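# Deliver butter cartons to the three non-sticky shelf lanes

## Task

A shelf has five sloped lanes down which cartons slide to a stop at the lower end. Two lanes have a dried, sticky spill that cannot be seen. Using the three butter cartons, put exactly one carton at the bottom stop of each of the three lanes that are not sticky. A carton may be released on any lane. A carton released while lying level will tip down onto the slope, and that tip can be judged a drop.

## Robot and tools

Robot: two arms, left_arm and right_arm, each with a five-digit hand (index, middle, ring, thumb). left_arm has a left hand, right_arm a right hand. Measured bases in the scene frame: left_arm (+0.065, +0.397, +0.021) m, right_arm (-0.034, -0.374, +0.021) m, each turned slightly about z. A camera stand is behind the arms. Cameras: cam_high, cam_low, cam_left_wrist, cam_right_wrist, all 672x504.

Frame: the scene frame has its origin at table-top height midway between the nominal bases. +z is up, +x points out over the table, +y is toward left_arm. Image left/right does not match arm names. Reported positions and targets use this frame and can be off by a few cm.

Hand point axes (right hand): +z runs along straight fingers toward the tips, +y points out of the palm face, +x across the palm away from the thumb. On the left hand +x points toward the thumb. Fingertips reach about 0.12 m past the hand point. A rigid mast behind the wrist on the palm side can strike objects.

The 48-number row (used by execute_actions and move): one flat list for both arms, every value in [-1, 1]. Order: left_arm dx, dy, dz, rx, ry, rz; left hand's 16 motor goals; left current_limit, speed; then the same 24 for right_arm. dx, dy, dz are offsets along scene axes, 1.0 = 0.6 m. rx, ry, rz form one rotation vector, 1.0 = 180 degrees, turning about the Hand target position. All are offsets from the arm's Hand target at the start of the action or move, not absolute poses and not from the previous row. Six zeros re-request the current Hand target. Commanded rotation is clipped to within 32 degrees of the measured orientation per step.

Motor goal order per hand: index_abd, index_mcp, index_pip, index_dip, middle_abd, middle_mcp, middle_pip, middle_dip, ring_abd, ring_mcp, ring_pip, ring_dip, thumb_cmc, thumb_axl, thumb_mcp, thumb_ipl. Each is an absolute goal scaled between the hinge's two stops; lower values bend toward the palm. Straight values: _abd 0.00, _mcp 0.75, _pip 0.58, _dip 0.70, thumb_cmc 0.71, thumb_axl 0.68, thumb_mcp 0.23, thumb_ipl 0.17. current_limit maps -1..+1 to 0..550 mA (floor 11 mA); speed sets goal rate (speed+1)/2 of 8.5 rad/s. Start values: +0.4 and -0.6. Zero is a real goal, so to keep a hand as is, resend its hand_goal, hand_current_limit and hand_speed.

Tools:
- execute_actions(actions, cameras): actions is a list of actions; each action is up to 15 rows, one per 1/30 s step; a short action repeats its final row. An empty list returns state plus images. cameras: list of names, ["all"] or [].
- move(target, speed, blend, stop_force, zero, blocking, cameras): straight-line paths to one row or a list of up to 15 rows, all offsets from the same starting Hand targets. speed in m/s, 0.002 to 3.6, default 0.25 (turns up to twice that in rad/s); one value or one per target. blend in m, corner rounding in lists, default 0. stop_force in N, 3 to 120, ends an arm's path on that much resistance; unreliable while turning and against light loose items. zero (default true) rezeroes before the move. blocking=false returns early and cannot be combined with stop_force. Moves cap at 10 s and do not avoid obstacles; keep paths away from each arm's own base.
- wait(seconds 0 to 10, cameras).
- stop(cameras): brakes a running move.
- zoom_image(camera, region [x0,y0,x1,y1] px, at most 504x504) on the latest image.
- zero_wrist_force(arm): tares that wrist sensor.
- finished_scene(scene): ends the current scene (give its number); irreversible, goal must hold without the robot.

Results: end_effector_position (m), quat_wxyz, velocities, Hand target (the base for next offsets; the hand often rests short of it), joint positions and torques, wrist force/torque in the tool's own axes (push from a surface reads as force into the arm) plus the peak since last shown, and per motor hand_goal, hand_measured, hand_current_ma, hand_state (moving, goal, blocked, overload). A move adds a move: line with its ending (done, off_target, moving, held, fault) and limits (paced = pose clipped, held = steps withheld).

Avoid: things leaving the table; releasing a carton while it is moving or lying flat; fast impacts with the shelf or table. A contact force near 150 N or joint torque at its limit (wrist joints 24.6 N m, others 132 N m) halts the arm for 10 s; stiff arms mean even small overshoot into a firm surface can do this. Never let the hands or arms press on each other. A finger motor drawing 495 mA or more for 5 s shuts off for 10 s. Motors reaching 85 C brake the arm for 30 to 60 s; a MOTOR HOT line warns at 70 C. Objects may occasionally get a small external nudge.

Each tool is called after "Call:" as name(argument=value, ...), one argument or row to a line, values as JSON.

## Session

Call:
execute_actions(
  actions=[],
)

Scene clock: 0.00 s.
left_arm: end_effector_position=(+0.3072, +0.4977, +0.1973) hand_goal=(+0.000, +0.754, +0.576, +0.696, +0.000, +0.754, +0.576, +0.696, +0.000, +0.754, +0.576, +0.696, +0.714, +0.678, +0.226, +0.168) hand_measured=(+0.000, +0.754, +0.576, +0.696, +0.000, +0.754, +0.576, +0.696, +0.000, +0.754, +0.576, +0.696, +0.714, +0.678, +0.226, +0.168) hand_current_ma=(+0, +0, +0, +0, +0, +0, +0, +0, +0, +0, +0, +0, +0, +0, +0, +0) hand_state=(goal, goal, goal, goal, overload, goal, goal, goal, goal, goal, goal, goal, goal, goal, goal, goal) hand_current_limit=0.40 hand_speed=-0.60 end_effector_quat_wxyz=(+0.591, +0.469, -0.656, -0.026) | right_arm: end_effector_position=(+0.7039, -0.2643, +0.3957) hand_goal=(+0.000, +0.754, +0.576, +0.696, +0.000, +0.754, +0.576, +0.696, +0.000, +0.754, +0.576, +0.696, +0.714, +0.678, +0.226, +0.168) hand_measured=(+0.000, +0.754, +0.576, +0.696, +0.000, +0.754, +0.576, +0.696, +0.000, +0.754, +0.576, +0.696, +0.714, +0.678, +0.226, +0.168) hand_current_ma=(+0, +0, +0, +0, +0, +0, +0, +0, +0, +0, +0, +0, +0, +0, +0, +0) hand_state=(goal, goal, goal, goal, goal, goal, goal, goal, goal, goal, goal, goal, goal, goal, goal, goal) hand_current_limit=0.40 hand_speed=-0.60 end_effector_quat_wxyz=(-0.356, +0.754, -0.458, +0.308)
Joint positions: left_arm=[3.807 -2.008 -1.907 -2.063 1.634 -2.216] | right_arm=[-0.083 -1.216 1.383 -2.671 -1.212 2.72]
Joint velocities: within noise
Joint torques (N m): no reading
Motor temperatures (°C): left_arm=[31 27 24 32 32 34] | right_arm=[26 29 28 37 34 34]
Wrist force (N): no reading
Wrist torque (N m): no reading
Wrist force, peak (N): no reading
Hand target: left_arm +0.3072, +0.4977, +0.1973; +0.591, +0.469, -0.656, -0.026 | right_arm +0.7039, -0.2643, +0.3957; -0.356, +0.754, -0.458, +0.308

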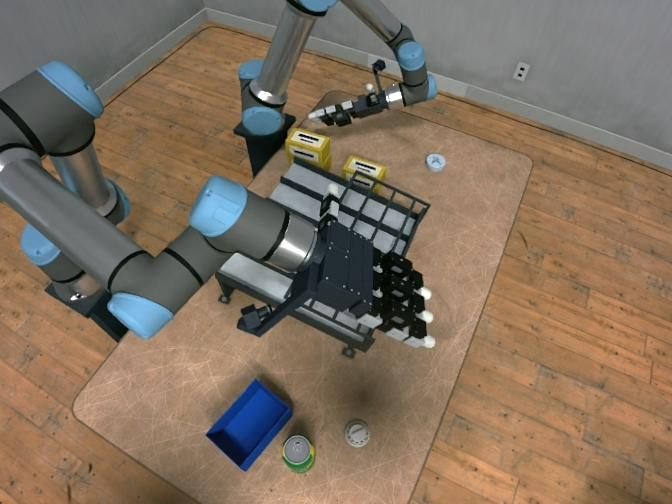

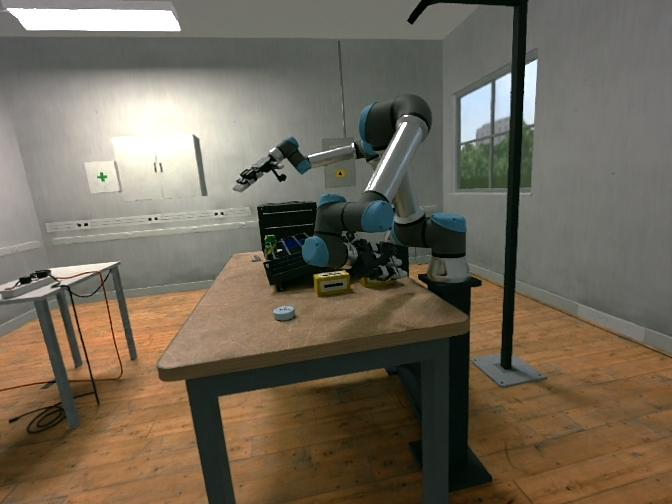

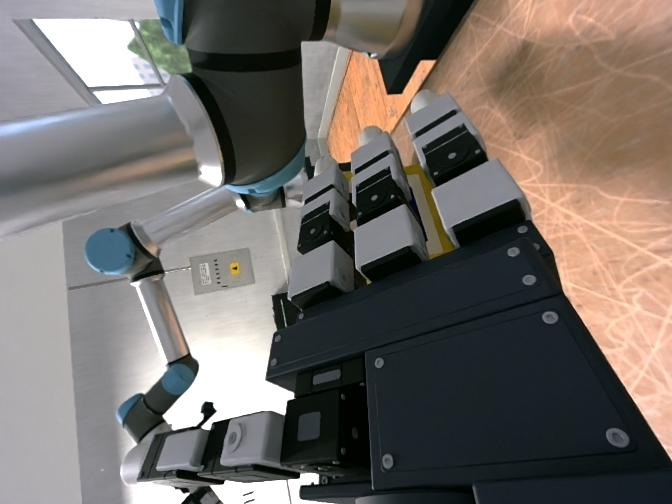

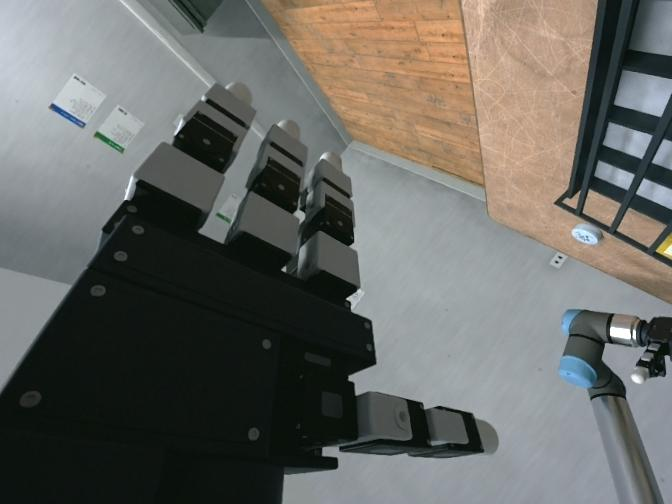

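Call:
move(
  target=[
    [0.05,0.02,0.2,0,0,0,0,0.8,-0.372,0.13,0,0.8,-0.372,0.13,0,0.8,-0.372,0.13,-0.67,0.677,0.05,0.168,0.4,-0.5,-0.1,-0.1,0.15,0,0,0,0,0.754,0.576,0.696,0,0.754,0.576,0.696,0,0.754,0.576,0.696,0.714,0.678,0.226,0.168,0.4,-0.6],
    [0.188,0.137,0.5045,-0.2543,-0.5485,-0.1001,0,0.8,-0.372,0.13,0,0.8,-0.372,0.13,0,0.8,-0.372,0.13,-0.67,0.677,0.05,0.168,0.4,-0.5,-0.706,-0.543,0.1737,0,0,0,0,0.754,0.576,0.696,0,0.754,0.576,0.696,0,0.754,0.576,0.696,0.714,0.678,0.226,0.168,0.4,-0.6],
  ],
  speed=0.5,
  blend=0.04,
  cameras=["cam_high","cam_low"],
)

Scene clock: 42.63 s.
left_arm: end_effector_position=(+0.4200, +0.5800, +0.5000) hand_goal=(+0.000, +0.800, -0.372, +0.130, +0.000, +0.800, -0.372, +0.130, +0.000, +0.800, -0.372, +0.130, -0.670, +0.678, +0.050, +0.168) hand_measured=(-0.002, +0.796, -0.370, +0.132, -0.182, +0.796, -0.370, +0.134, -0.002, +0.796, -0.368, +0.132, -0.672, +0.678, +0.050, +0.168) hand_current_ma=(+0, -2, +1, +1, +0, -1, +1, +1, +0, -2, +1, +1, +0, +0, +0, +0) hand_state=(goal, goal, goal, goal, overload, goal, goal, goal, goal, goal, goal, goal, goal, goal, goal, goal) hand_current_limit=0.40 hand_speed=-0.50 end_effector_quat_wxyz=(-0.012, +0.002, +0.881, -0.474) | right_arm: end_effector_position=(+0.2803, -0.5901, +0.5000) hand_goal=(+0.000, +0.754, +0.576, +0.696, +0.000, +0.754, +0.576, +0.696, +0.000, +0.754, +0.576, +0.696, +0.714, +0.678, +0.226, +0.168) hand_measured=(+0.000, +0.746, +0.576, +0.696, +0.000, +0.748, +0.576, +0.696, +0.000, +0.746, +0.576, +0.696, +0.708, +0.678, +0.224, +0.168) hand_current_ma=(+0, -7, +0, +0, +0, -5, +0, +0, +0, -6, +0, +0, -4, +0, -1, +0) hand_state=(goal, goal, goal, goal, goal, goal, goal, goal, goal, goal, goal, goal, goal, goal, goal, goal) hand_current_limit=0.40 hand_speed=-0.60 end_effector_quat_wxyz=(-0.356, +0.754, -0.458, +0.308)
Joint positions: left_arm=[4.138 -1.745 -0.938 -2.935 1.104 -0.363] | right_arm=[-1.355 -1.973 1.59 -0.985 -0.605 1.159]
Joint torques (N m): left_arm=[-7.91 34.56 9.8 -0.94 1.99 2.57] | right_arm=[-3.83 -20.09 -7.97 -0.63 3.78 -0.77]
Wrist force (N): left_arm=[1.3 3.2 -0.4] | right_arm=[0.2 0.5 -0.4]
Wrist torque (N m): left_arm=[0.30 -0.06 0.01] | right_arm=[0.10 0.02 -0.04]
Wrist force, peak (N): left_arm=[1.7 3.6 -0.6] | right_arm=[0.4 -1.7 -2.2]
Hand target: left_arm +0.4200, +0.5799, +0.5000; -0.012, +0.002, +0.881, -0.474 | right_arm +0.2803, -0.5901, +0.4999; -0.356, +0.754, -0.458, +0.308
Off the commanded pose: left_arm 0.000 m, 0 deg | right_arm 0.000 m, 0 deg.
move: done
Images, in order (width x height): cam_high 672x504, cam_low 672x504.

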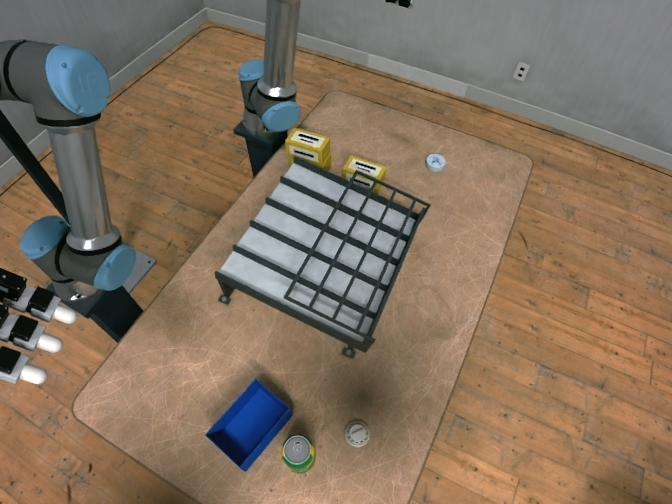

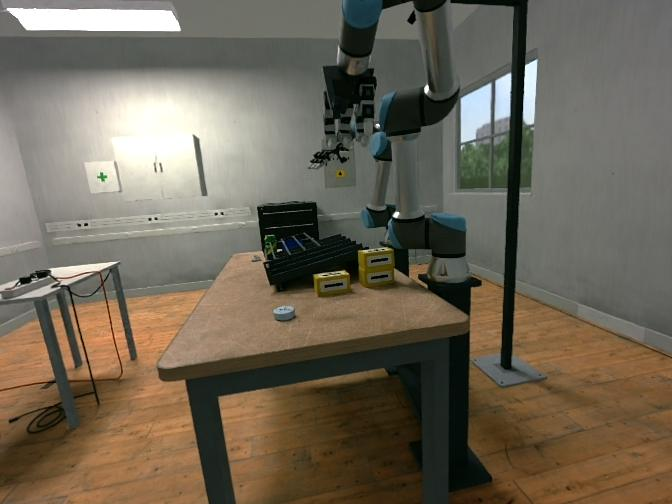

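Call:
zoom_image(
  camera="cam_high",
  region=[200, 110, 450, 360],
)

Call:
zoom_image(
  camera="cam_low",
  region=[240, 220, 420, 340],
)

Scaled by 2.016.

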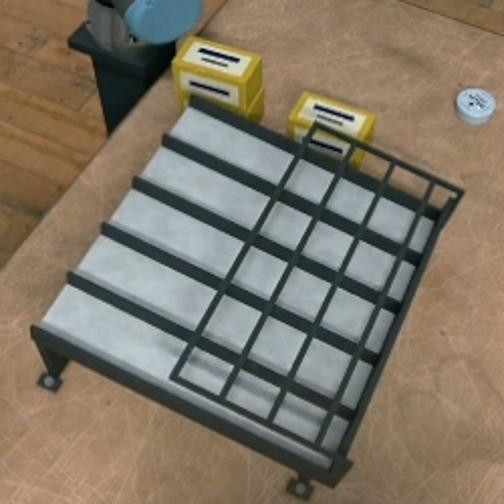

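Scaled by 2.800.

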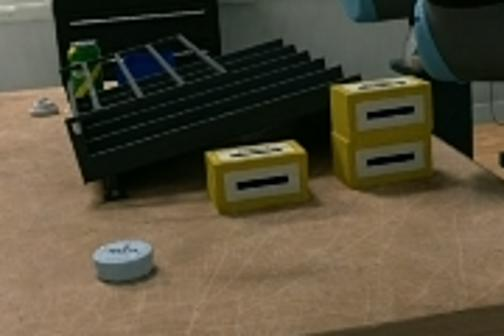

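Call:
zoom_image(
  camera="cam_high",
  region=[280, 120, 400, 210],
)

Call:
zoom_image(
  camera="cam_low",
  region=[300, 235, 410, 305],
)

Scaled by 4.200.

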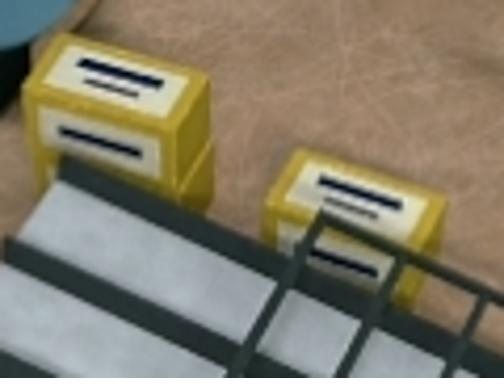

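Scaled by 4.582.

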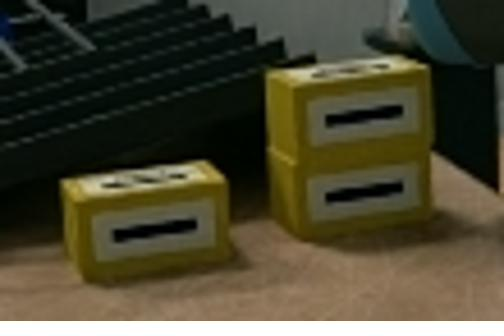

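Call:
zoom_image(
  camera="cam_high",
  region=[205, 145, 375, 300],
)

Call:
zoom_image(
  camera="cam_low",
  region=[255, 220, 375, 295],
)

Scaled by 2.965.

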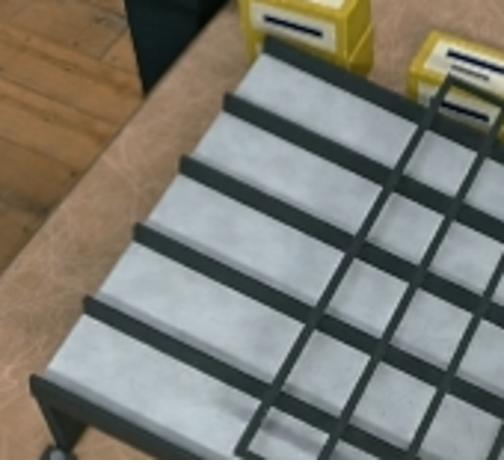

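Scaled by 4.200.

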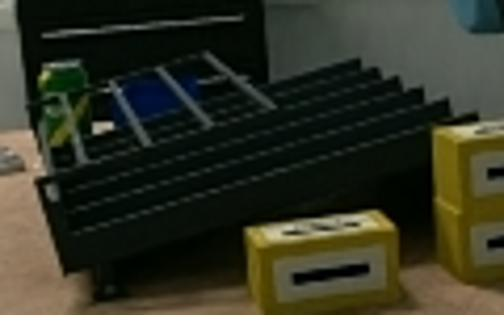

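Call:
move(
  target=[
    [0.1212,-0.4135,-0.4,0,0,0.0628,0,0.8,-0.372,0.13,0,0.8,-0.372,0.13,0,0.8,-0.372,0.13,-0.67,0.677,0.05,0.168,0.4,-0.5,0,0,0,0,0,0,0,0.754,0.576,0.696,0,0.754,0.576,0.696,0,0.754,0.576,0.696,0.714,0.678,0.226,0.168,0.4,-0.6],
    [0.1212,-0.4135,-0.60,0,0,0.0628,0,0.8,-0.372,0.13,0,0.8,-0.372,0.13,0,0.8,-0.372,0.13,-0.67,0.677,0.05,0.168,0.4,-0.5,0,0,0,0,0,0,0,0.754,0.576,0.696,0,0.754,0.576,0.696,0,0.754,0.576,0.696,0.714,0.678,0.226,0.168,0.4,-0.6],
  ],
  speed=0.35,
  blend=0.04,
  cameras=["cam_high","cam_low"],
)

Call:
zoom_image(
  camera="cam_high",
  region=[300, 100, 420, 220],
)

Call:
zoom_image(
  camera="cam_low",
  region=[290, 220, 400, 310],
)

Scene clock: 173.40 s.
left_arm: end_effector_position=(+0.4927, +0.3318, +0.1401) hand_goal=(+0.000, +0.800, -0.372, +0.130, +0.000, +0.800, -0.372, +0.130, +0.000, +0.800, -0.372, +0.130, -0.670, +0.678, +0.050, +0.168) hand_measured=(-0.002, +0.794, -0.370, +0.132, -0.182, +0.794, -0.370, +0.134, -0.002, +0.794, -0.370, +0.132, -0.672, +0.678, +0.050, +0.168) hand_current_ma=(+0, -3, +1, +1, +0, -2, +0, +1, +0, -3, +1, +1, +0, +0, +0, +0) hand_state=(goal, goal, goal, goal, overload, goal, goal, goal, goal, goal, goal, goal, goal, goal, goal, goal) hand_current_limit=0.40 hand_speed=-0.50 end_effector_quat_wxyz=(+0.035, -0.085, +0.876, -0.473) | right_arm: end_effector_position=(+0.2803, -0.5901, +0.4999) hand_goal=(+0.000, +0.754, +0.576, +0.696, +0.000, +0.754, +0.576, +0.696, +0.000, +0.754, +0.576, +0.696, +0.714, +0.678, +0.226, +0.168) hand_measured=(+0.000, +0.746, +0.576, +0.696, +0.000, +0.748, +0.576, +0.696, +0.000, +0.746, +0.576, +0.696, +0.708, +0.678, +0.224, +0.168) hand_current_ma=(+0, -7, +0, +0, +0, -5, +0, +0, +0, -6, +0, +0, -4, +0, -1, +0) hand_state=(goal, goal, goal, goal, goal, goal, goal, goal, goal, goal, goal, goal, goal, goal, goal, goal) hand_current_limit=0.40 hand_speed=-0.60 end_effector_quat_wxyz=(-0.356, +0.754, -0.458, +0.308)
Joint positions: left_arm=[3.665 -1.584 -2.175 -1.411 0.661 -1.037] | right_arm=[-1.355 -1.973 1.59 -0.985 -0.605 1.159]
Joint torques (N m): left_arm=[2.55 13.18 16.76 3.25 -3.92 2.8] | right_arm=[3.78 -18.32 -8.9 -3.09 2.81 0.87]
Wrist force (N): left_arm=[1.0 3.7 -0.3] | right_arm=[0.1 0.3 -0.5]
Wrist torque (N m): left_arm=[0.34 0.06 -0.17] | right_arm=[0.10 0.04 -0.05]
Wrist force, peak (N): left_arm=[1.2 6.3 1.1] | right_arm=[0.2 0.6 -0.7]
Hand target: left_arm +0.4927, +0.3318, +0.1400; +0.035, -0.085, +0.876, -0.473 | right_arm +0.2803, -0.5901, +0.4999; -0.356, +0.754, -0.458, +0.308
Off the commanded pose: left_arm 0.000 m, 0 deg | right_arm 0.000 m, 0 deg.
move: done
Images, in order (width x height): cam_high 672x504, cam_low 672x504.

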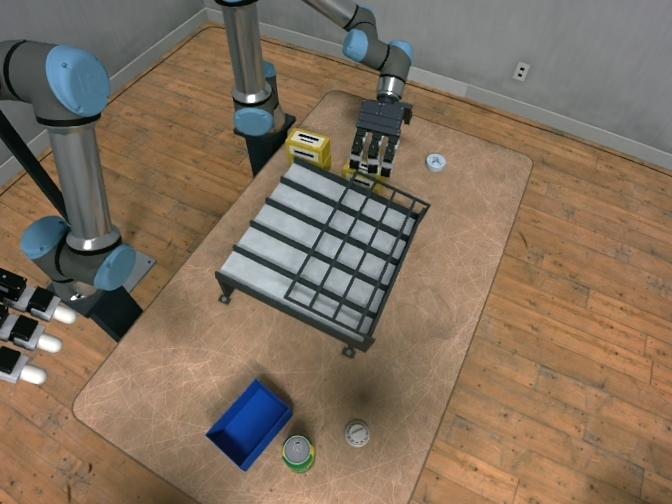

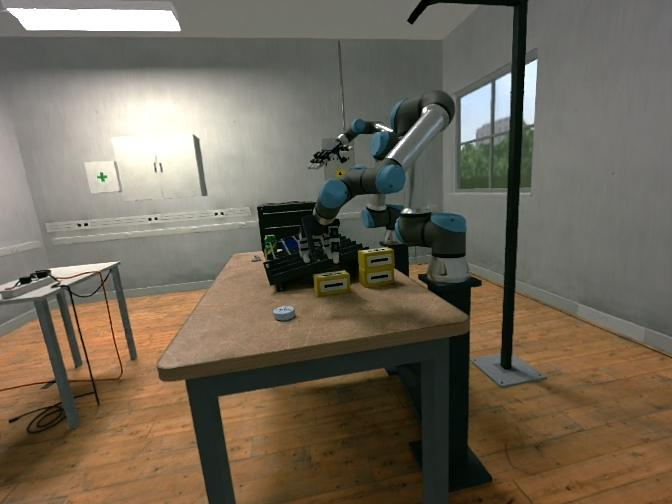

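Scaled by 4.200.

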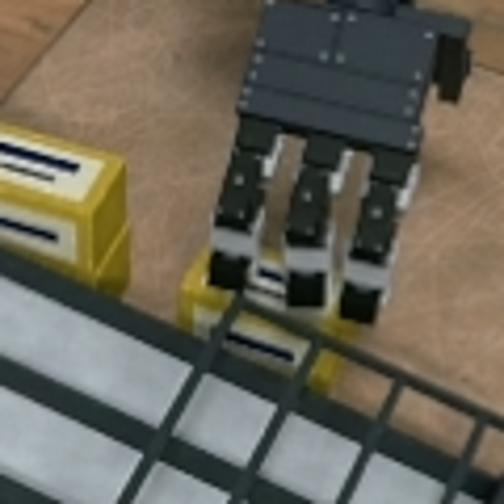

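Scaled by 4.582.

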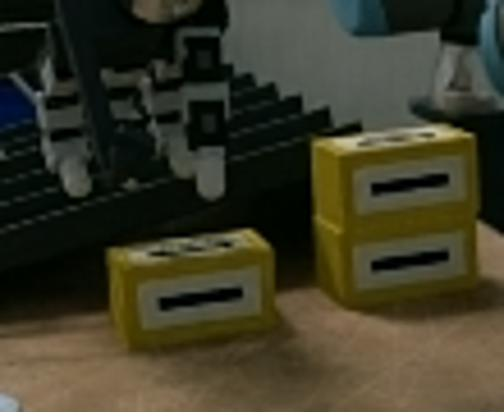

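Call:
move(
  target=[0,0,-0.1383,0,0,0,0,0.8,-0.372,0.13,0,0.8,-0.372,0.13,0,0.8,-0.372,0.13,-0.67,0.677,0.05,0.168,0.4,-0.5,0,0,0,0,0,0,0,0.754,0.576,0.696,0,0.754,0.576,0.696,0,0.754,0.576,0.696,0.714,0.678,0.226,0.168,0.4,-0.6],
  speed=0.1,
  stop_force=6,
  cameras=["cam_high","cam_low"],
)

Call:
zoom_image(
  camera="cam_high",
  region=[310, 110, 410, 200],
)

Call:
zoom_image(
  camera="cam_low",
  region=[290, 220, 400, 310],
)

Scene clock: 202.77 s.
left_arm: end_effector_position=(+0.4925, +0.3318, +0.0909) hand_goal=(+0.000, +0.800, -0.372, +0.130, +0.000, +0.800, -0.372, +0.130, +0.000, +0.800, -0.372, +0.130, -0.670, +0.678, +0.050, +0.168) hand_measured=(-0.002, +0.796, -0.374, +0.128, -0.234, +0.800, -0.376, +0.124, -0.002, +0.792, -0.370, +0.132, -0.672, +0.678, +0.050, +0.168) hand_current_ma=(+0, -2, -1, -1, +0, +0, -2, -2, +0, -3, +1, +1, +0, +0, +0, +0) hand_state=(goal, goal, goal, goal, overload, goal, goal, goal, goal, goal, goal, goal, goal, goal, goal, goal) hand_current_limit=0.40 hand_speed=-0.50 end_effector_quat_wxyz=(+0.035, -0.085, +0.876, -0.473) | right_arm: end_effector_position=(+0.2803, -0.5901, +0.4999) hand_goal=(+0.000, +0.754, +0.576, +0.696, +0.000, +0.754, +0.576, +0.696, +0.000, +0.754, +0.576, +0.696, +0.714, +0.678, +0.226, +0.168) hand_measured=(+0.000, +0.746, +0.576, +0.696, +0.000, +0.748, +0.576, +0.696, +0.000, +0.746, +0.576, +0.696, +0.708, +0.678, +0.224, +0.168) hand_current_ma=(+0, -7, +0, +0, +0, -5, +0, +0, +0, -6, +0, +0, -4, +0, -1, +0) hand_state=(goal, goal, goal, goal, goal, goal, goal, goal, goal, goal, goal, goal, goal, goal, goal, goal) hand_current_limit=0.40 hand_speed=-0.60 end_effector_quat_wxyz=(-0.356, +0.754, -0.458, +0.308)
Joint positions: left_arm=[3.666 -1.675 -2.239 -1.256 0.661 -1.036] | right_arm=[-1.355 -1.973 1.59 -0.985 -0.605 1.159]
Joint torques (N m): left_arm=[0.58 12.26 7.23 1.56 -0.09 2.77] | right_arm=[4.79 -18.2 -8.71 -3.11 1.09 1.12]
Wrist force (N): left_arm=[1.7 2.0 -0.7] | right_arm=[0.0 0.7 -0.6]
Wrist torque (N m): left_arm=[0.34 -0.02 -0.15] | right_arm=[0.16 0.05 -0.05]
Wrist force, peak (N): left_arm=[-2.0 -15.2 -6.1] | right_arm=[0.1 0.6 -0.8]
Hand target: left_arm +0.4925, +0.3318, +0.0909; +0.035, -0.085, +0.876, -0.473 (not the last commanded pose) | right_arm +0.2803, -0.5901, +0.4999; -0.356, +0.754, -0.458, +0.308
Off the commanded pose: left_arm 0.034 m, 0 deg | right_arm 0.000 m, 0 deg.
move: contact (left_arm)
Images, in order (width x height): cam_high 672x504, cam_low 672x504.

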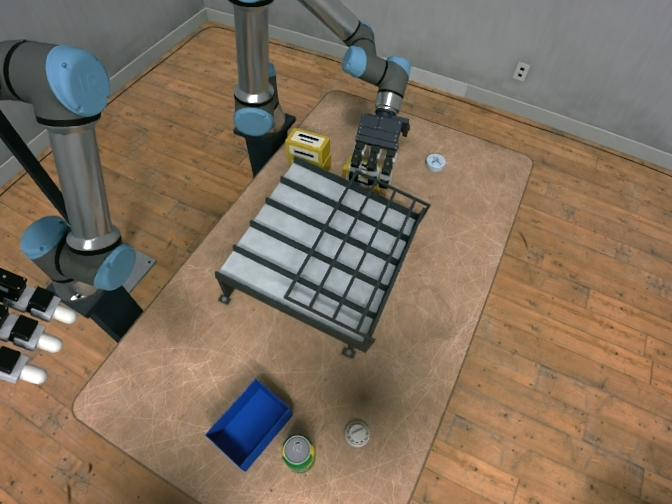

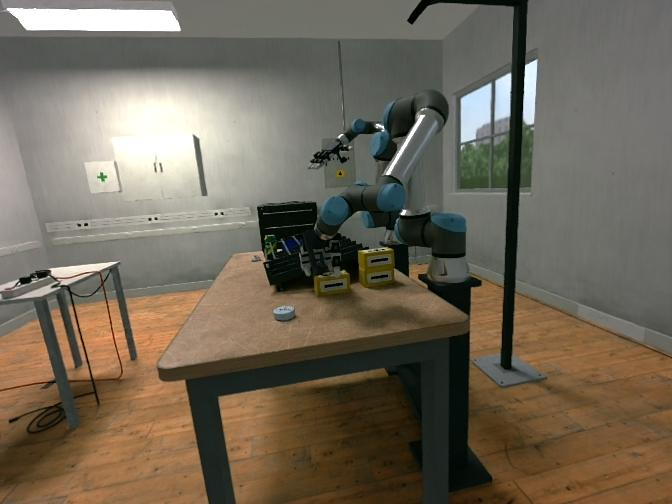

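Scaled by 5.040.

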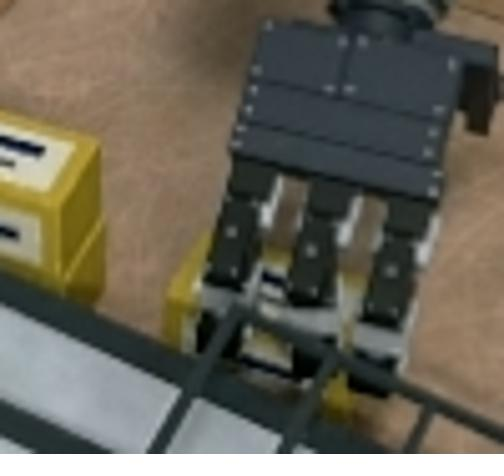

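Scaled by 4.582.

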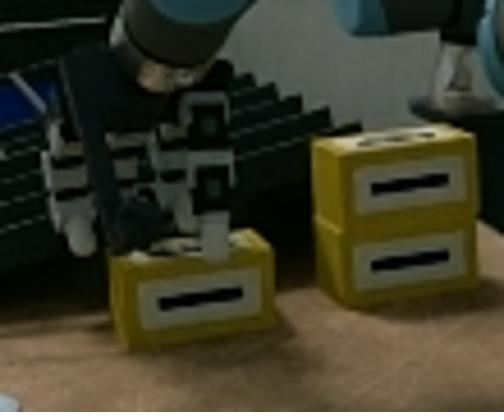

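Call:
move(
  target=[0,-0.033,0.06,0,0,0,0,0.3,0.35,0.5,0,0.3,0.35,0.5,0,0.3,0.35,0.5,-0.67,0.677,0.05,0.168,0.4,-0.4,0,0,0,0,0,0,0,0.754,0.576,0.696,0,0.754,0.576,0.696,0,0.754,0.576,0.696,0.714,0.678,0.226,0.168,0.4,-0.6],
  speed=0.2,
)

Call:
move(
  target=[0,0,-0.101,0,0,0,0,0.3,0.35,0.5,0,0.3,0.35,0.5,0,0.3,0.35,0.5,-0.67,0.677,0.05,0.168,0.4,-0.4,0,0,0,0,0,0,0,0.754,0.576,0.696,0,0.754,0.576,0.696,0,0.754,0.576,0.696,0.714,0.678,0.226,0.168,0.4,-0.6],
  speed=0.1,
  stop_force=6,
  cameras=["cam_high","cam_low"],
)

Call:
zoom_image(
  camera="cam_high",
  region=[310, 110, 410, 200],
)

Call:
zoom_image(
  camera="cam_low",
  region=[290, 220, 400, 310],
)

Scene clock: 289.77 s.
left_arm: end_effector_position=(+0.4926, +0.3120, +0.1270) hand_goal=(+0.000, +0.300, +0.350, +0.500, +0.000, +0.300, +0.350, +0.500, +0.000, +0.300, +0.350, +0.500, -0.670, +0.678, +0.050, +0.168) hand_measured=(-0.004, +0.298, +0.346, +0.498, -0.116, +0.292, +0.346, +0.496, -0.002, +0.298, +0.346, +0.498, -0.672, +0.678, +0.050, +0.168) hand_current_ma=(-1, +0, -1, -1, +0, -4, -1, -1, +0, -1, -1, -1, +0, +0, +0, +0) hand_state=(goal, goal, goal, goal, overload, goal, goal, goal, goal, goal, goal, goal, goal, goal, goal, goal) hand_current_limit=0.40 hand_speed=-0.40 end_effector_quat_wxyz=(+0.035, -0.085, +0.876, -0.473) | right_arm: end_effector_position=(+0.2803, -0.5901, +0.4999) hand_goal=(+0.000, +0.754, +0.576, +0.696, +0.000, +0.754, +0.576, +0.696, +0.000, +0.754, +0.576, +0.696, +0.714, +0.678, +0.226, +0.168) hand_measured=(+0.000, +0.746, +0.576, +0.696, +0.000, +0.748, +0.576, +0.696, +0.000, +0.746, +0.576, +0.696, +0.708, +0.678, +0.224, +0.168) hand_current_ma=(+0, -7, +0, +0, +0, -5, +0, +0, +0, -6, +0, +0, -4, +0, -1, +0) hand_state=(goal, goal, goal, goal, goal, goal, goal, goal, goal, goal, goal, goal, goal, goal, goal, goal) hand_current_limit=0.40 hand_speed=-0.60 end_effector_quat_wxyz=(-0.356, +0.754, -0.458, +0.308)
Joint positions: left_arm=[3.623 -1.601 -2.214 -1.305 0.643 -1.1] | right_arm=[-1.355 -1.973 1.59 -0.985 -0.605 1.159]
Joint torques (N m): left_arm=[7.79 11.3 7.87 3.55 -0.03 2.84] | right_arm=[4.28 -18.18 -8.44 -3.15 1.03 0.96]
Wrist force (N): left_arm=[2.4 3.7 -0.1] | right_arm=[0.1 0.3 -0.6]
Wrist torque (N m): left_arm=[0.37 -0.15 -0.04] | right_arm=[0.09 0.03 -0.05]
Wrist force, peak (N): left_arm=[2.9 -25.1 -11.1] | right_arm=[-0.1 0.6 -0.8]
Hand target: left_arm +0.4925, +0.3120, +0.1269; +0.035, -0.085, +0.876, -0.473 | right_arm +0.2803, -0.5901, +0.4999; -0.356, +0.754, -0.458, +0.308
Off the commanded pose: left_arm 0.000 m, 0 deg | right_arm 0.000 m, 0 deg.
move: done

Scene clock: 291.43 s.
left_arm: end_effector_position=(+0.4922, +0.3120, +0.0674) hand_goal=(+0.000, +0.300, +0.350, +0.500, +0.000, +0.300, +0.350, +0.500, +0.000, +0.300, +0.350, +0.500, -0.670, +0.678, +0.050, +0.168) hand_measured=(-0.004, +0.304, +0.346, +0.498, -0.116, +0.292, +0.346, +0.496, -0.002, +0.298, +0.346, +0.498, -0.672, +0.678, +0.050, +0.168) hand_current_ma=(-1, +1, -1, -1, +0, -4, -1, -1, +0, -1, -1, -1, +0, +0, +0, +0) hand_state=(goal, goal, goal, goal, overload, goal, goal, goal, goal, goal, goal, goal, goal, goal, goal, goal) hand_current_limit=0.40 hand_speed=-0.40 end_effector_quat_wxyz=(+0.034, -0.085, +0.876, -0.473) | right_arm: end_effector_position=(+0.2803, -0.5901, +0.4999) hand_goal=(+0.000, +0.754, +0.576, +0.696, +0.000, +0.754, +0.576, +0.696, +0.000, +0.754, +0.576, +0.696, +0.714, +0.678, +0.226, +0.168) hand_measured=(+0.000, +0.746, +0.576, +0.696, +0.000, +0.748, +0.576, +0.696, +0.000, +0.746, +0.576, +0.696, +0.708, +0.678, +0.224, +0.168) hand_current_ma=(+0, -7, +0, +0, +0, -5, +0, +0, +0, -6, +0, +0, -4, +0, -1, +0) hand_state=(goal, goal, goal, goal, goal, goal, goal, goal, goal, goal, goal, goal, goal, goal, goal, goal) hand_current_limit=0.40 hand_speed=-0.60 end_effector_quat_wxyz=(-0.356, +0.754, -0.458, +0.308)
Joint positions: left_arm=[3.623 -1.726 -2.283 -1.112 0.643 -1.098] | right_arm=[-1.355 -1.973 1.59 -0.985 -0.605 1.159]
Joint torques (N m): left_arm=[-0.55 12.24 28.21 3.52 -3.76 2.7] | right_arm=[4.33 -17.72 -8.79 -3.04 0.92 0.94]
Wrist force (N): left_arm=[3.8 1.9 -2.8] | right_arm=[0.2 0.5 -0.4]
Wrist torque (N m): left_arm=[0.56 -0.13 0.06] | right_arm=[0.11 0.02 -0.04]
Wrist force, peak (N): left_arm=[10.2 -0.1 -26.1] | right_arm=[0.2 0.7 -0.6]
Hand target: left_arm +0.4922, +0.3120, +0.0674; +0.034, -0.085, +0.876, -0.473 (not the last commanded pose) | right_arm +0.2803, -0.5901, +0.4999; -0.356, +0.754, -0.458, +0.308
Off the commanded pose: left_arm 0.001 m, 0 deg | right_arm 0.000 m, 0 deg.
move: contact (left_arm)
Images, in order (width x height): cam_high 672x504, cam_low 672x504.

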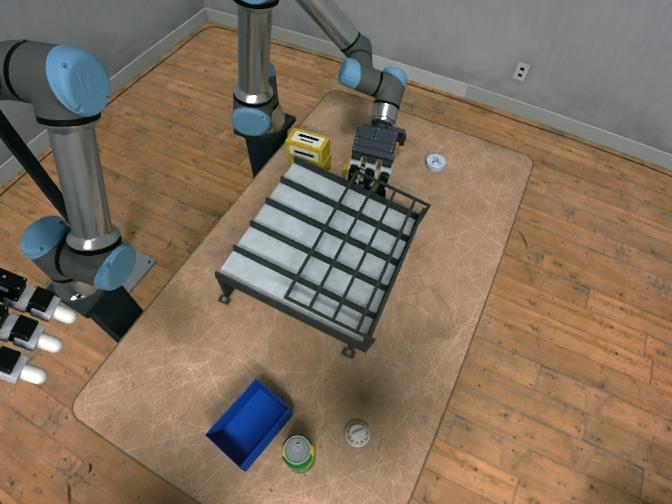

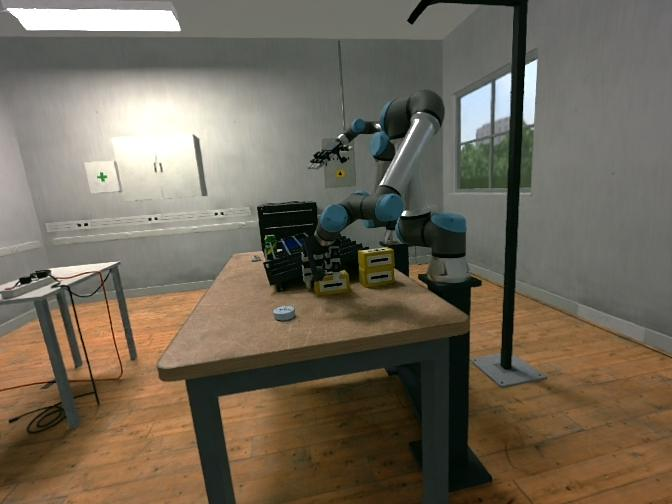

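Scaled by 5.040.

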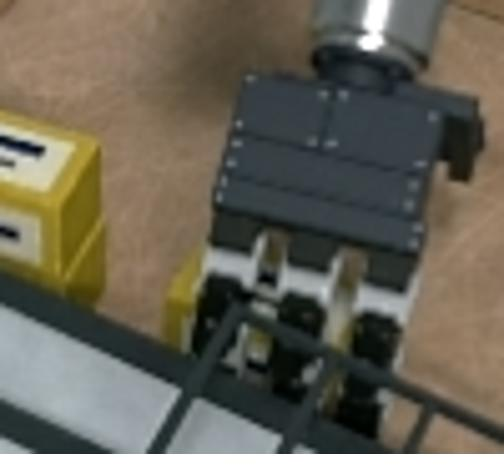

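Scaled by 4.582.

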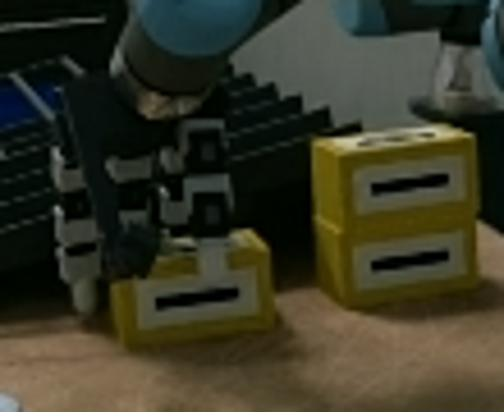

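Call:
move(
  target=[0,0,0.005,0,0,0,0,0.7,-0.372,0.13,0,0.7,-0.372,0.13,0,0.7,-0.372,0.13,-0.67,0.677,0.05,0.168,0.4,-0.5,0,0,0,0,0,0,0,0.754,0.576,0.696,0,0.754,0.576,0.696,0,0.754,0.576,0.696,0.714,0.678,0.226,0.168,0.4,-0.6],
  speed=0.1,
)

Call:
move(
  target=[0,0,-0.0223,0,0,0,0,0.7,-0.372,0.13,0,0.7,-0.372,0.13,0,0.7,-0.372,0.13,-0.67,0.677,0.05,0.168,0.4,-0.5,0,0,0,0,0,0,0,0.754,0.576,0.696,0,0.754,0.576,0.696,0,0.754,0.576,0.696,0.714,0.678,0.226,0.168,0.4,-0.6],
  speed=0.1,
  stop_force=8,
  cameras=["cam_low"],
)

Scene clock: 310.83 s.
left_arm: end_effector_position=(+0.4922, +0.3120, +0.0704) hand_goal=(+0.000, +0.700, -0.372, +0.130, +0.000, +0.700, -0.372, +0.130, +0.000, +0.700, -0.372, +0.130, -0.670, +0.678, +0.050, +0.168) hand_measured=(-0.002, +0.652, -0.376, +0.134, -0.118, +0.676, -0.356, +0.136, -0.002, +0.650, -0.368, +0.134, -0.672, +0.678, +0.050, +0.168) hand_current_ma=(+0, -73, -1, +1, +0, -24, +11, +2, +0, -80, +1, +1, +0, +0, +0, +0) hand_state=(goal, blocked, goal, goal, overload, blocked, goal, goal, goal, blocked, goal, goal, goal, goal, goal, goal) hand_current_limit=0.40 hand_speed=-0.50 end_effector_quat_wxyz=(+0.034, -0.085, +0.876, -0.473) | right_arm: end_effector_position=(+0.2803, -0.5901, +0.4999) hand_goal=(+0.000, +0.754, +0.576, +0.696, +0.000, +0.754, +0.576, +0.696, +0.000, +0.754, +0.576, +0.696, +0.714, +0.678, +0.226, +0.168) hand_measured=(+0.000, +0.746, +0.576, +0.696, +0.000, +0.748, +0.576, +0.696, +0.000, +0.746, +0.576, +0.696, +0.708, +0.678, +0.224, +0.168) hand_current_ma=(+0, -7, +0, +0, +0, -5, +0, +0, +0, -6, +0, +0, -4, +0, -1, +0) hand_state=(goal, goal, goal, goal, goal, goal, goal, goal, goal, goal, goal, goal, goal, goal, goal, goal) hand_current_limit=0.40 hand_speed=-0.60 end_effector_quat_wxyz=(-0.356, +0.754, -0.458, +0.308)
Joint positions: left_arm=[3.623 -1.719 -2.28 -1.122 0.643 -1.098] | right_arm=[-1.355 -1.973 1.59 -0.985 -0.605 1.159]
Joint torques (N m): left_arm=[0.69 26.57 29.14 2.01 -3.81 1.4] | right_arm=[4.13 -16.6 -10.32 -3.05 1.19 0.75]
Wrist force (N): left_arm=[2.6 11.8 3.6] | right_arm=[0.2 0.3 -0.7]
Wrist torque (N m): left_arm=[-0.04 -0.12 -0.35] | right_arm=[0.11 0.02 -0.04]
Wrist force, peak (N): left_arm=[2.6 11.8 3.6] | right_arm=[0.2 0.6 -0.9]
Hand target: left_arm +0.4922, +0.3120, +0.0704; +0.034, -0.085, +0.876, -0.473 | right_arm +0.2803, -0.5901, +0.4999; -0.356, +0.754, -0.458, +0.308
Off the commanded pose: left_arm 0.000 m, 0 deg | right_arm 0.000 m, 0 deg.
move: done

Scene clock: 311.93 s.
left_arm: end_effector_position=(+0.4923, +0.3121, +0.0701) hand_goal=(+0.000, +0.700, -0.372, +0.130, +0.000, +0.700, -0.372, +0.130, +0.000, +0.700, -0.372, +0.130, -0.670, +0.678, +0.050, +0.168) hand_measured=(+0.000, +0.658, -0.380, +0.134, -0.118, +0.680, -0.364, +0.134, -0.002, +0.654, -0.368, +0.134, -0.672, +0.678, +0.050, +0.168) hand_current_ma=(+0, -63, -3, +1, +0, -19, +4, +2, +0, -72, +1, +1, +0, +0, +0, +0) hand_state=(goal, blocked, goal, goal, overload, blocked, goal, goal, goal, blocked, goal, goal, goal, goal, goal, goal) hand_current_limit=0.40 hand_speed=-0.50 end_effector_quat_wxyz=(+0.035, -0.085, +0.876, -0.473) | right_arm: end_effector_position=(+0.2803, -0.5901, +0.4999) hand_goal=(+0.000, +0.754, +0.576, +0.696, +0.000, +0.754, +0.576, +0.696, +0.000, +0.754, +0.576, +0.696, +0.714, +0.678, +0.226, +0.168) hand_measured=(+0.000, +0.746, +0.576, +0.696, +0.000, +0.748, +0.576, +0.696, +0.000, +0.746, +0.576, +0.696, +0.708, +0.678, +0.224, +0.168) hand_current_ma=(+0, -7, +0, +0, +0, -5, +0, +0, +0, -6, +0, +0, -4, +0, -1, +0) hand_state=(goal, goal, goal, goal, goal, goal, goal, goal, goal, goal, goal, goal, goal, goal, goal, goal) hand_current_limit=0.40 hand_speed=-0.60 end_effector_quat_wxyz=(-0.356, +0.754, -0.458, +0.308)
Joint positions: left_arm=[3.623 -1.72 -2.28 -1.121 0.643 -1.098] | right_arm=[-1.355 -1.973 1.59 -0.985 -0.605 1.159]
Joint torques (N m): left_arm=[1.8 17.07 29.45 3.62 -3.88 1.58] | right_arm=[4.33 -16.54 -9.89 -3.1 0.85 1]
Wrist force (N): left_arm=[2.2 11.6 2.4] | right_arm=[0.1 0.5 -0.4]
Wrist torque (N m): left_arm=[0.03 -0.13 -0.37] | right_arm=[0.10 0.04 -0.06]
Wrist force, peak (N): left_arm=[2.8 11.8 3.6] | right_arm=[0.0 0.5 -0.8]
Hand target: left_arm +0.4923, +0.3121, +0.0701; +0.035, -0.085, +0.876, -0.473 (not the last commanded pose) | right_arm +0.2803, -0.5901, +0.4999; -0.356, +0.754, -0.458, +0.308
Off the commanded pose: left_arm 0.013 m, 0 deg | right_arm 0.000 m, 0 deg.
move: contact (left_arm)
Images, in order (width x height): cam_low 672x504.

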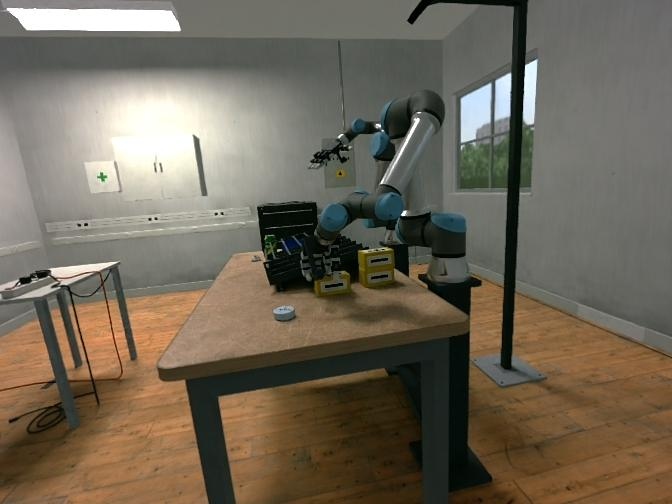

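Call:
move(
  target=[0,0,0.001,0,0,0,0,0.3,0.35,0.5,0,0.3,0.35,0.5,0,0.3,0.35,0.5,-0.67,0.677,0.05,0.168,0.4,-0.5,0,0,0,0,0,0,0,0.754,0.576,0.696,0,0.754,0.576,0.696,0,0.754,0.576,0.696,0.714,0.678,0.226,0.168,0.4,-0.6],
  speed=0.1,
)

Call:
move(
  target=[0,0.1,0,0,0,0,0,0.3,0.35,0.5,0,0.3,0.35,0.5,0,0.3,0.35,0.5,-0.67,0.677,0.05,0.168,0.4,-0.5,0,0,0,0,0,0,0,0.754,0.576,0.696,0,0.754,0.576,0.696,0,0.754,0.576,0.696,0.714,0.678,0.226,0.168,0.4,-0.6],
  speed=0.07,
)

Call:
move(
  target=[
    [0,-0.047,0,0,0,0,0,0.3,0.35,0.5,0,0.3,0.35,0.5,0,0.3,0.35,0.5,-0.67,0.677,0.05,0.168,0.4,-0.4,0,0,0,0,0,0,0,0.754,0.576,0.696,0,0.754,0.576,0.696,0,0.754,0.576,0.696,0.714,0.678,0.226,0.168,0.4,-0.6],
    [0,-0.047,0,0,0,0,0,0.72,-0.372,0.13,0,0.72,-0.372,0.13,0,0.72,-0.372,0.13,-0.67,0.677,0.05,0.168,0.4,-0.4,0,0,0,0,0,0,0,0.754,0.576,0.696,0,0.754,0.576,0.696,0,0.754,0.576,0.696,0.714,0.678,0.226,0.168,0.4,-0.6],
  ],
  speed=0.15,
  cameras=["cam_high","cam_low"],
)

Call:
zoom_image(
  camera="cam_high",
  region=[310, 110, 410, 200],
)

Call:
zoom_image(
  camera="cam_low",
  region=[290, 220, 400, 310],
)

Scene clock: 333.03 s.
left_arm: end_effector_position=(+0.4923, +0.3121, +0.0707) hand_goal=(+0.000, +0.300, +0.350, +0.500, +0.000, +0.300, +0.350, +0.500, +0.000, +0.300, +0.350, +0.500, -0.670, +0.678, +0.050, +0.168) hand_measured=(+0.000, +0.298, +0.346, +0.498, -0.118, +0.298, +0.346, +0.498, -0.002, +0.298, +0.346, +0.498, -0.672, +0.678, +0.050, +0.168) hand_current_ma=(+0, +0, -1, -1, +0, +0, -1, -1, +0, +0, -1, -1, +0, +0, +0, +0) hand_state=(goal, goal, goal, goal, overload, goal, goal, goal, goal, goal, goal, goal, goal, goal, goal, goal) hand_current_limit=0.40 hand_speed=-0.50 end_effector_quat_wxyz=(+0.035, -0.085, +0.876, -0.473) | right_arm: end_effector_position=(+0.2803, -0.5901, +0.4999) hand_goal=(+0.000, +0.754, +0.576, +0.696, +0.000, +0.754, +0.576, +0.696, +0.000, +0.754, +0.576, +0.696, +0.714, +0.678, +0.226, +0.168) hand_measured=(+0.000, +0.746, +0.576, +0.696, +0.000, +0.748, +0.576, +0.696, +0.000, +0.746, +0.576, +0.696, +0.708, +0.678, +0.224, +0.168) hand_current_ma=(+0, -7, +0, +0, +0, -5, +0, +0, +0, -6, +0, +0, -4, +0, -1, +0) hand_state=(goal, goal, goal, goal, goal, goal, goal, goal, goal, goal, goal, goal, goal, goal, goal, goal) hand_current_limit=0.40 hand_speed=-0.60 end_effector_quat_wxyz=(-0.356, +0.754, -0.458, +0.308)
Joint positions: left_arm=[3.623 -1.718 -2.28 -1.123 0.643 -1.098] | right_arm=[-1.355 -1.973 1.59 -0.985 -0.605 1.159]
Joint torques (N m): left_arm=[1.88 29.29 27.34 0.59 -3.18 1.58] | right_arm=[3.62 -17.21 -9.83 -3.22 1.13 0.98]
Wrist force (N): left_arm=[3.1 3.1 0.2] | right_arm=[-0.1 0.6 -0.5]
Wrist torque (N m): left_arm=[0.34 -0.26 0.02] | right_arm=[0.13 0.06 -0.07]
Wrist force, peak (N): left_arm=[2.3 11.8 2.5] | right_arm=[0.1 0.8 -0.7]
Hand target: left_arm +0.4923, +0.3121, +0.0707; +0.035, -0.085, +0.876, -0.473 | right_arm +0.2803, -0.5901, +0.4999; -0.356, +0.754, -0.458, +0.308
Off the commanded pose: left_arm 0.000 m, 0 deg | right_arm 0.000 m, 0 deg.
move: done

Scene clock: 334.23 s.
left_arm: end_effector_position=(+0.4924, +0.3722, +0.0706) hand_goal=(+0.000, +0.300, +0.350, +0.500, +0.000, +0.300, +0.350, +0.500, +0.000, +0.300, +0.350, +0.500, -0.670, +0.678, +0.050, +0.168) hand_measured=(+0.000, +0.308, +0.356, +0.502, -0.116, +0.298, +0.352, +0.502, -0.002, +0.298, +0.346, +0.498, -0.672, +0.678, +0.050, +0.168) hand_current_ma=(+0, +4, +3, +0, +0, +0, +0, +0, +0, -1, -1, -1, +0, +0, +0, +0) hand_state=(goal, goal, goal, goal, overload, goal, goal, goal, goal, goal, goal, goal, goal, goal, goal, goal) hand_current_limit=0.40 hand_speed=-0.50 end_effector_quat_wxyz=(+0.035, -0.085, +0.876, -0.473) | right_arm: end_effector_position=(+0.2803, -0.5901, +0.4999) hand_goal=(+0.000, +0.754, +0.576, +0.696, +0.000, +0.754, +0.576, +0.696, +0.000, +0.754, +0.576, +0.696, +0.714, +0.678, +0.226, +0.168) hand_measured=(+0.000, +0.746, +0.576, +0.696, +0.000, +0.748, +0.576, +0.696, +0.000, +0.746, +0.576, +0.696, +0.708, +0.678, +0.224, +0.168) hand_current_ma=(+0, -7, +0, +0, +0, -5, +0, +0, +0, -6, +0, +0, -4, +0, -1, +0) hand_state=(goal, goal, goal, goal, goal, goal, goal, goal, goal, goal, goal, goal, goal, goal, goal, goal) hand_current_limit=0.40 hand_speed=-0.60 end_effector_quat_wxyz=(-0.356, +0.754, -0.458, +0.308)
Joint positions: left_arm=[3.748 -1.731 -2.217 -1.312 0.701 -0.92] | right_arm=[-1.355 -1.973 1.59 -0.985 -0.605 1.159]
Joint torques (N m): left_arm=[-11.09 30.48 6.79 3.04 -3.42 -2.85] | right_arm=[4.47 -16.43 -9.72 -3.04 1.05 0.87]
Wrist force (N): left_arm=[3.2 2.8 0.5] | right_arm=[0.0 0.6 -0.5]
Wrist torque (N m): left_arm=[0.34 -0.26 0.14] | right_arm=[0.13 0.04 -0.05]
Wrist force, peak (N): left_arm=[3.4 2.9 0.5] | right_arm=[0.2 0.5 -0.8]
Hand target: left_arm +0.4923, +0.3721, +0.0707; +0.035, -0.085, +0.876, -0.473 | right_arm +0.2803, -0.5901, +0.4999; -0.356, +0.754, -0.458, +0.308
Off the commanded pose: left_arm 0.000 m, 0 deg | right_arm 0.000 m, 0 deg.
move: done

Scene clock: 335.63 s.
left_arm: end_effector_position=(+0.4923, +0.3439, +0.0707) hand_goal=(+0.000, +0.720, -0.372, +0.130, +0.000, +0.720, -0.372, +0.130, +0.000, +0.720, -0.372, +0.130, -0.670, +0.678, +0.050, +0.168) hand_measured=(+0.000, +0.704, -0.368, +0.134, -0.116, +0.706, -0.368, +0.134, -0.002, +0.704, -0.368, +0.134, -0.672, +0.678, +0.050, +0.168) hand_current_ma=(+0, -12, +1, +1, +0, -10, +1, +1, +0, -14, +1, +1, +0, +0, +0, +0) hand_state=(goal, goal, goal, goal, overload, goal, goal, goal, goal, goal, goal, goal, goal, goal, goal, goal) hand_current_limit=0.40 hand_speed=-0.40 end_effector_quat_wxyz=(+0.035, -0.085, +0.876, -0.473) | right_arm: end_effector_position=(+0.2803, -0.5901, +0.4999) hand_goal=(+0.000, +0.754, +0.576, +0.696, +0.000, +0.754, +0.576, +0.696, +0.000, +0.754, +0.576, +0.696, +0.714, +0.678, +0.226, +0.168) hand_measured=(+0.000, +0.746, +0.576, +0.696, +0.000, +0.748, +0.576, +0.696, +0.000, +0.746, +0.576, +0.696, +0.708, +0.678, +0.224, +0.168) hand_current_ma=(+0, -7, +0, +0, +0, -5, +0, +0, +0, -6, +0, +0, -4, +0, -1, +0) hand_state=(goal, goal, goal, goal, goal, goal, goal, goal, goal, goal, goal, goal, goal, goal, goal, goal) hand_current_limit=0.40 hand_speed=-0.60 end_effector_quat_wxyz=(-0.356, +0.754, -0.458, +0.308)
Joint positions: left_arm=[3.691 -1.721 -2.249 -1.23 0.673 -0.999] | right_arm=[-1.355 -1.973 1.59 -0.985 -0.605 1.159]
Joint torques (N m): left_arm=[8.14 13.82 28.58 0.61 1.08 2.72] | right_arm=[5.8 -17.3 -10.18 -3.23 0.86 0.85]
Wrist force (N): left_arm=[3.0 2.8 0.8] | right_arm=[0.1 0.5 -0.8]
Wrist torque (N m): left_arm=[0.16 -0.25 -0.03] | right_arm=[0.14 0.03 -0.05]
Wrist force, peak (N): left_arm=[3.0 3.7 0.2] | right_arm=[0.3 0.5 -0.9]
Hand target: left_arm +0.4923, +0.3439, +0.0707; +0.035, -0.085, +0.876, -0.473 | right_arm +0.2803, -0.5901, +0.4999; -0.356, +0.754, -0.458, +0.308
Off the commanded pose: left_arm 0.000 m, 0 deg | right_arm 0.000 m, 0 deg.
move: done
Images, in order (width x height): cam_high 672x504, cam_low 672x504.

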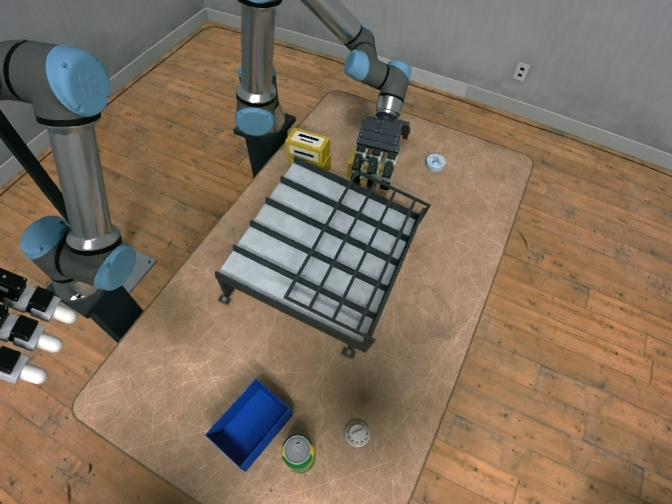

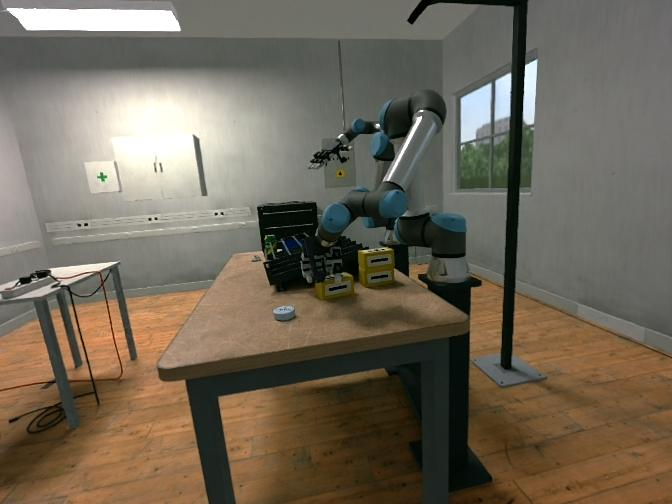

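Scaled by 5.040.

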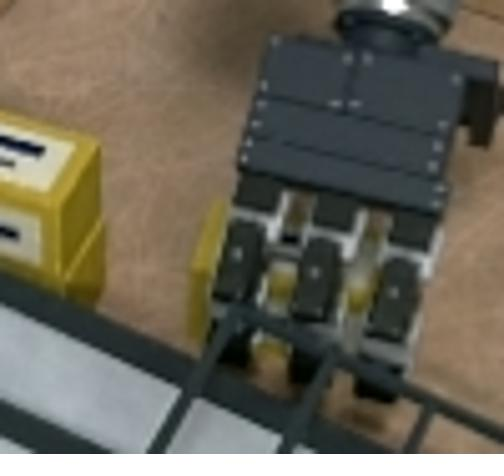

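Scaled by 4.582.

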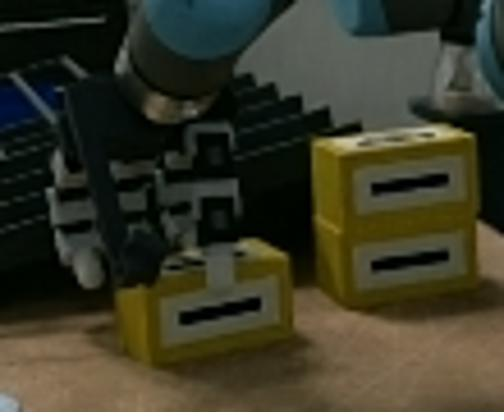

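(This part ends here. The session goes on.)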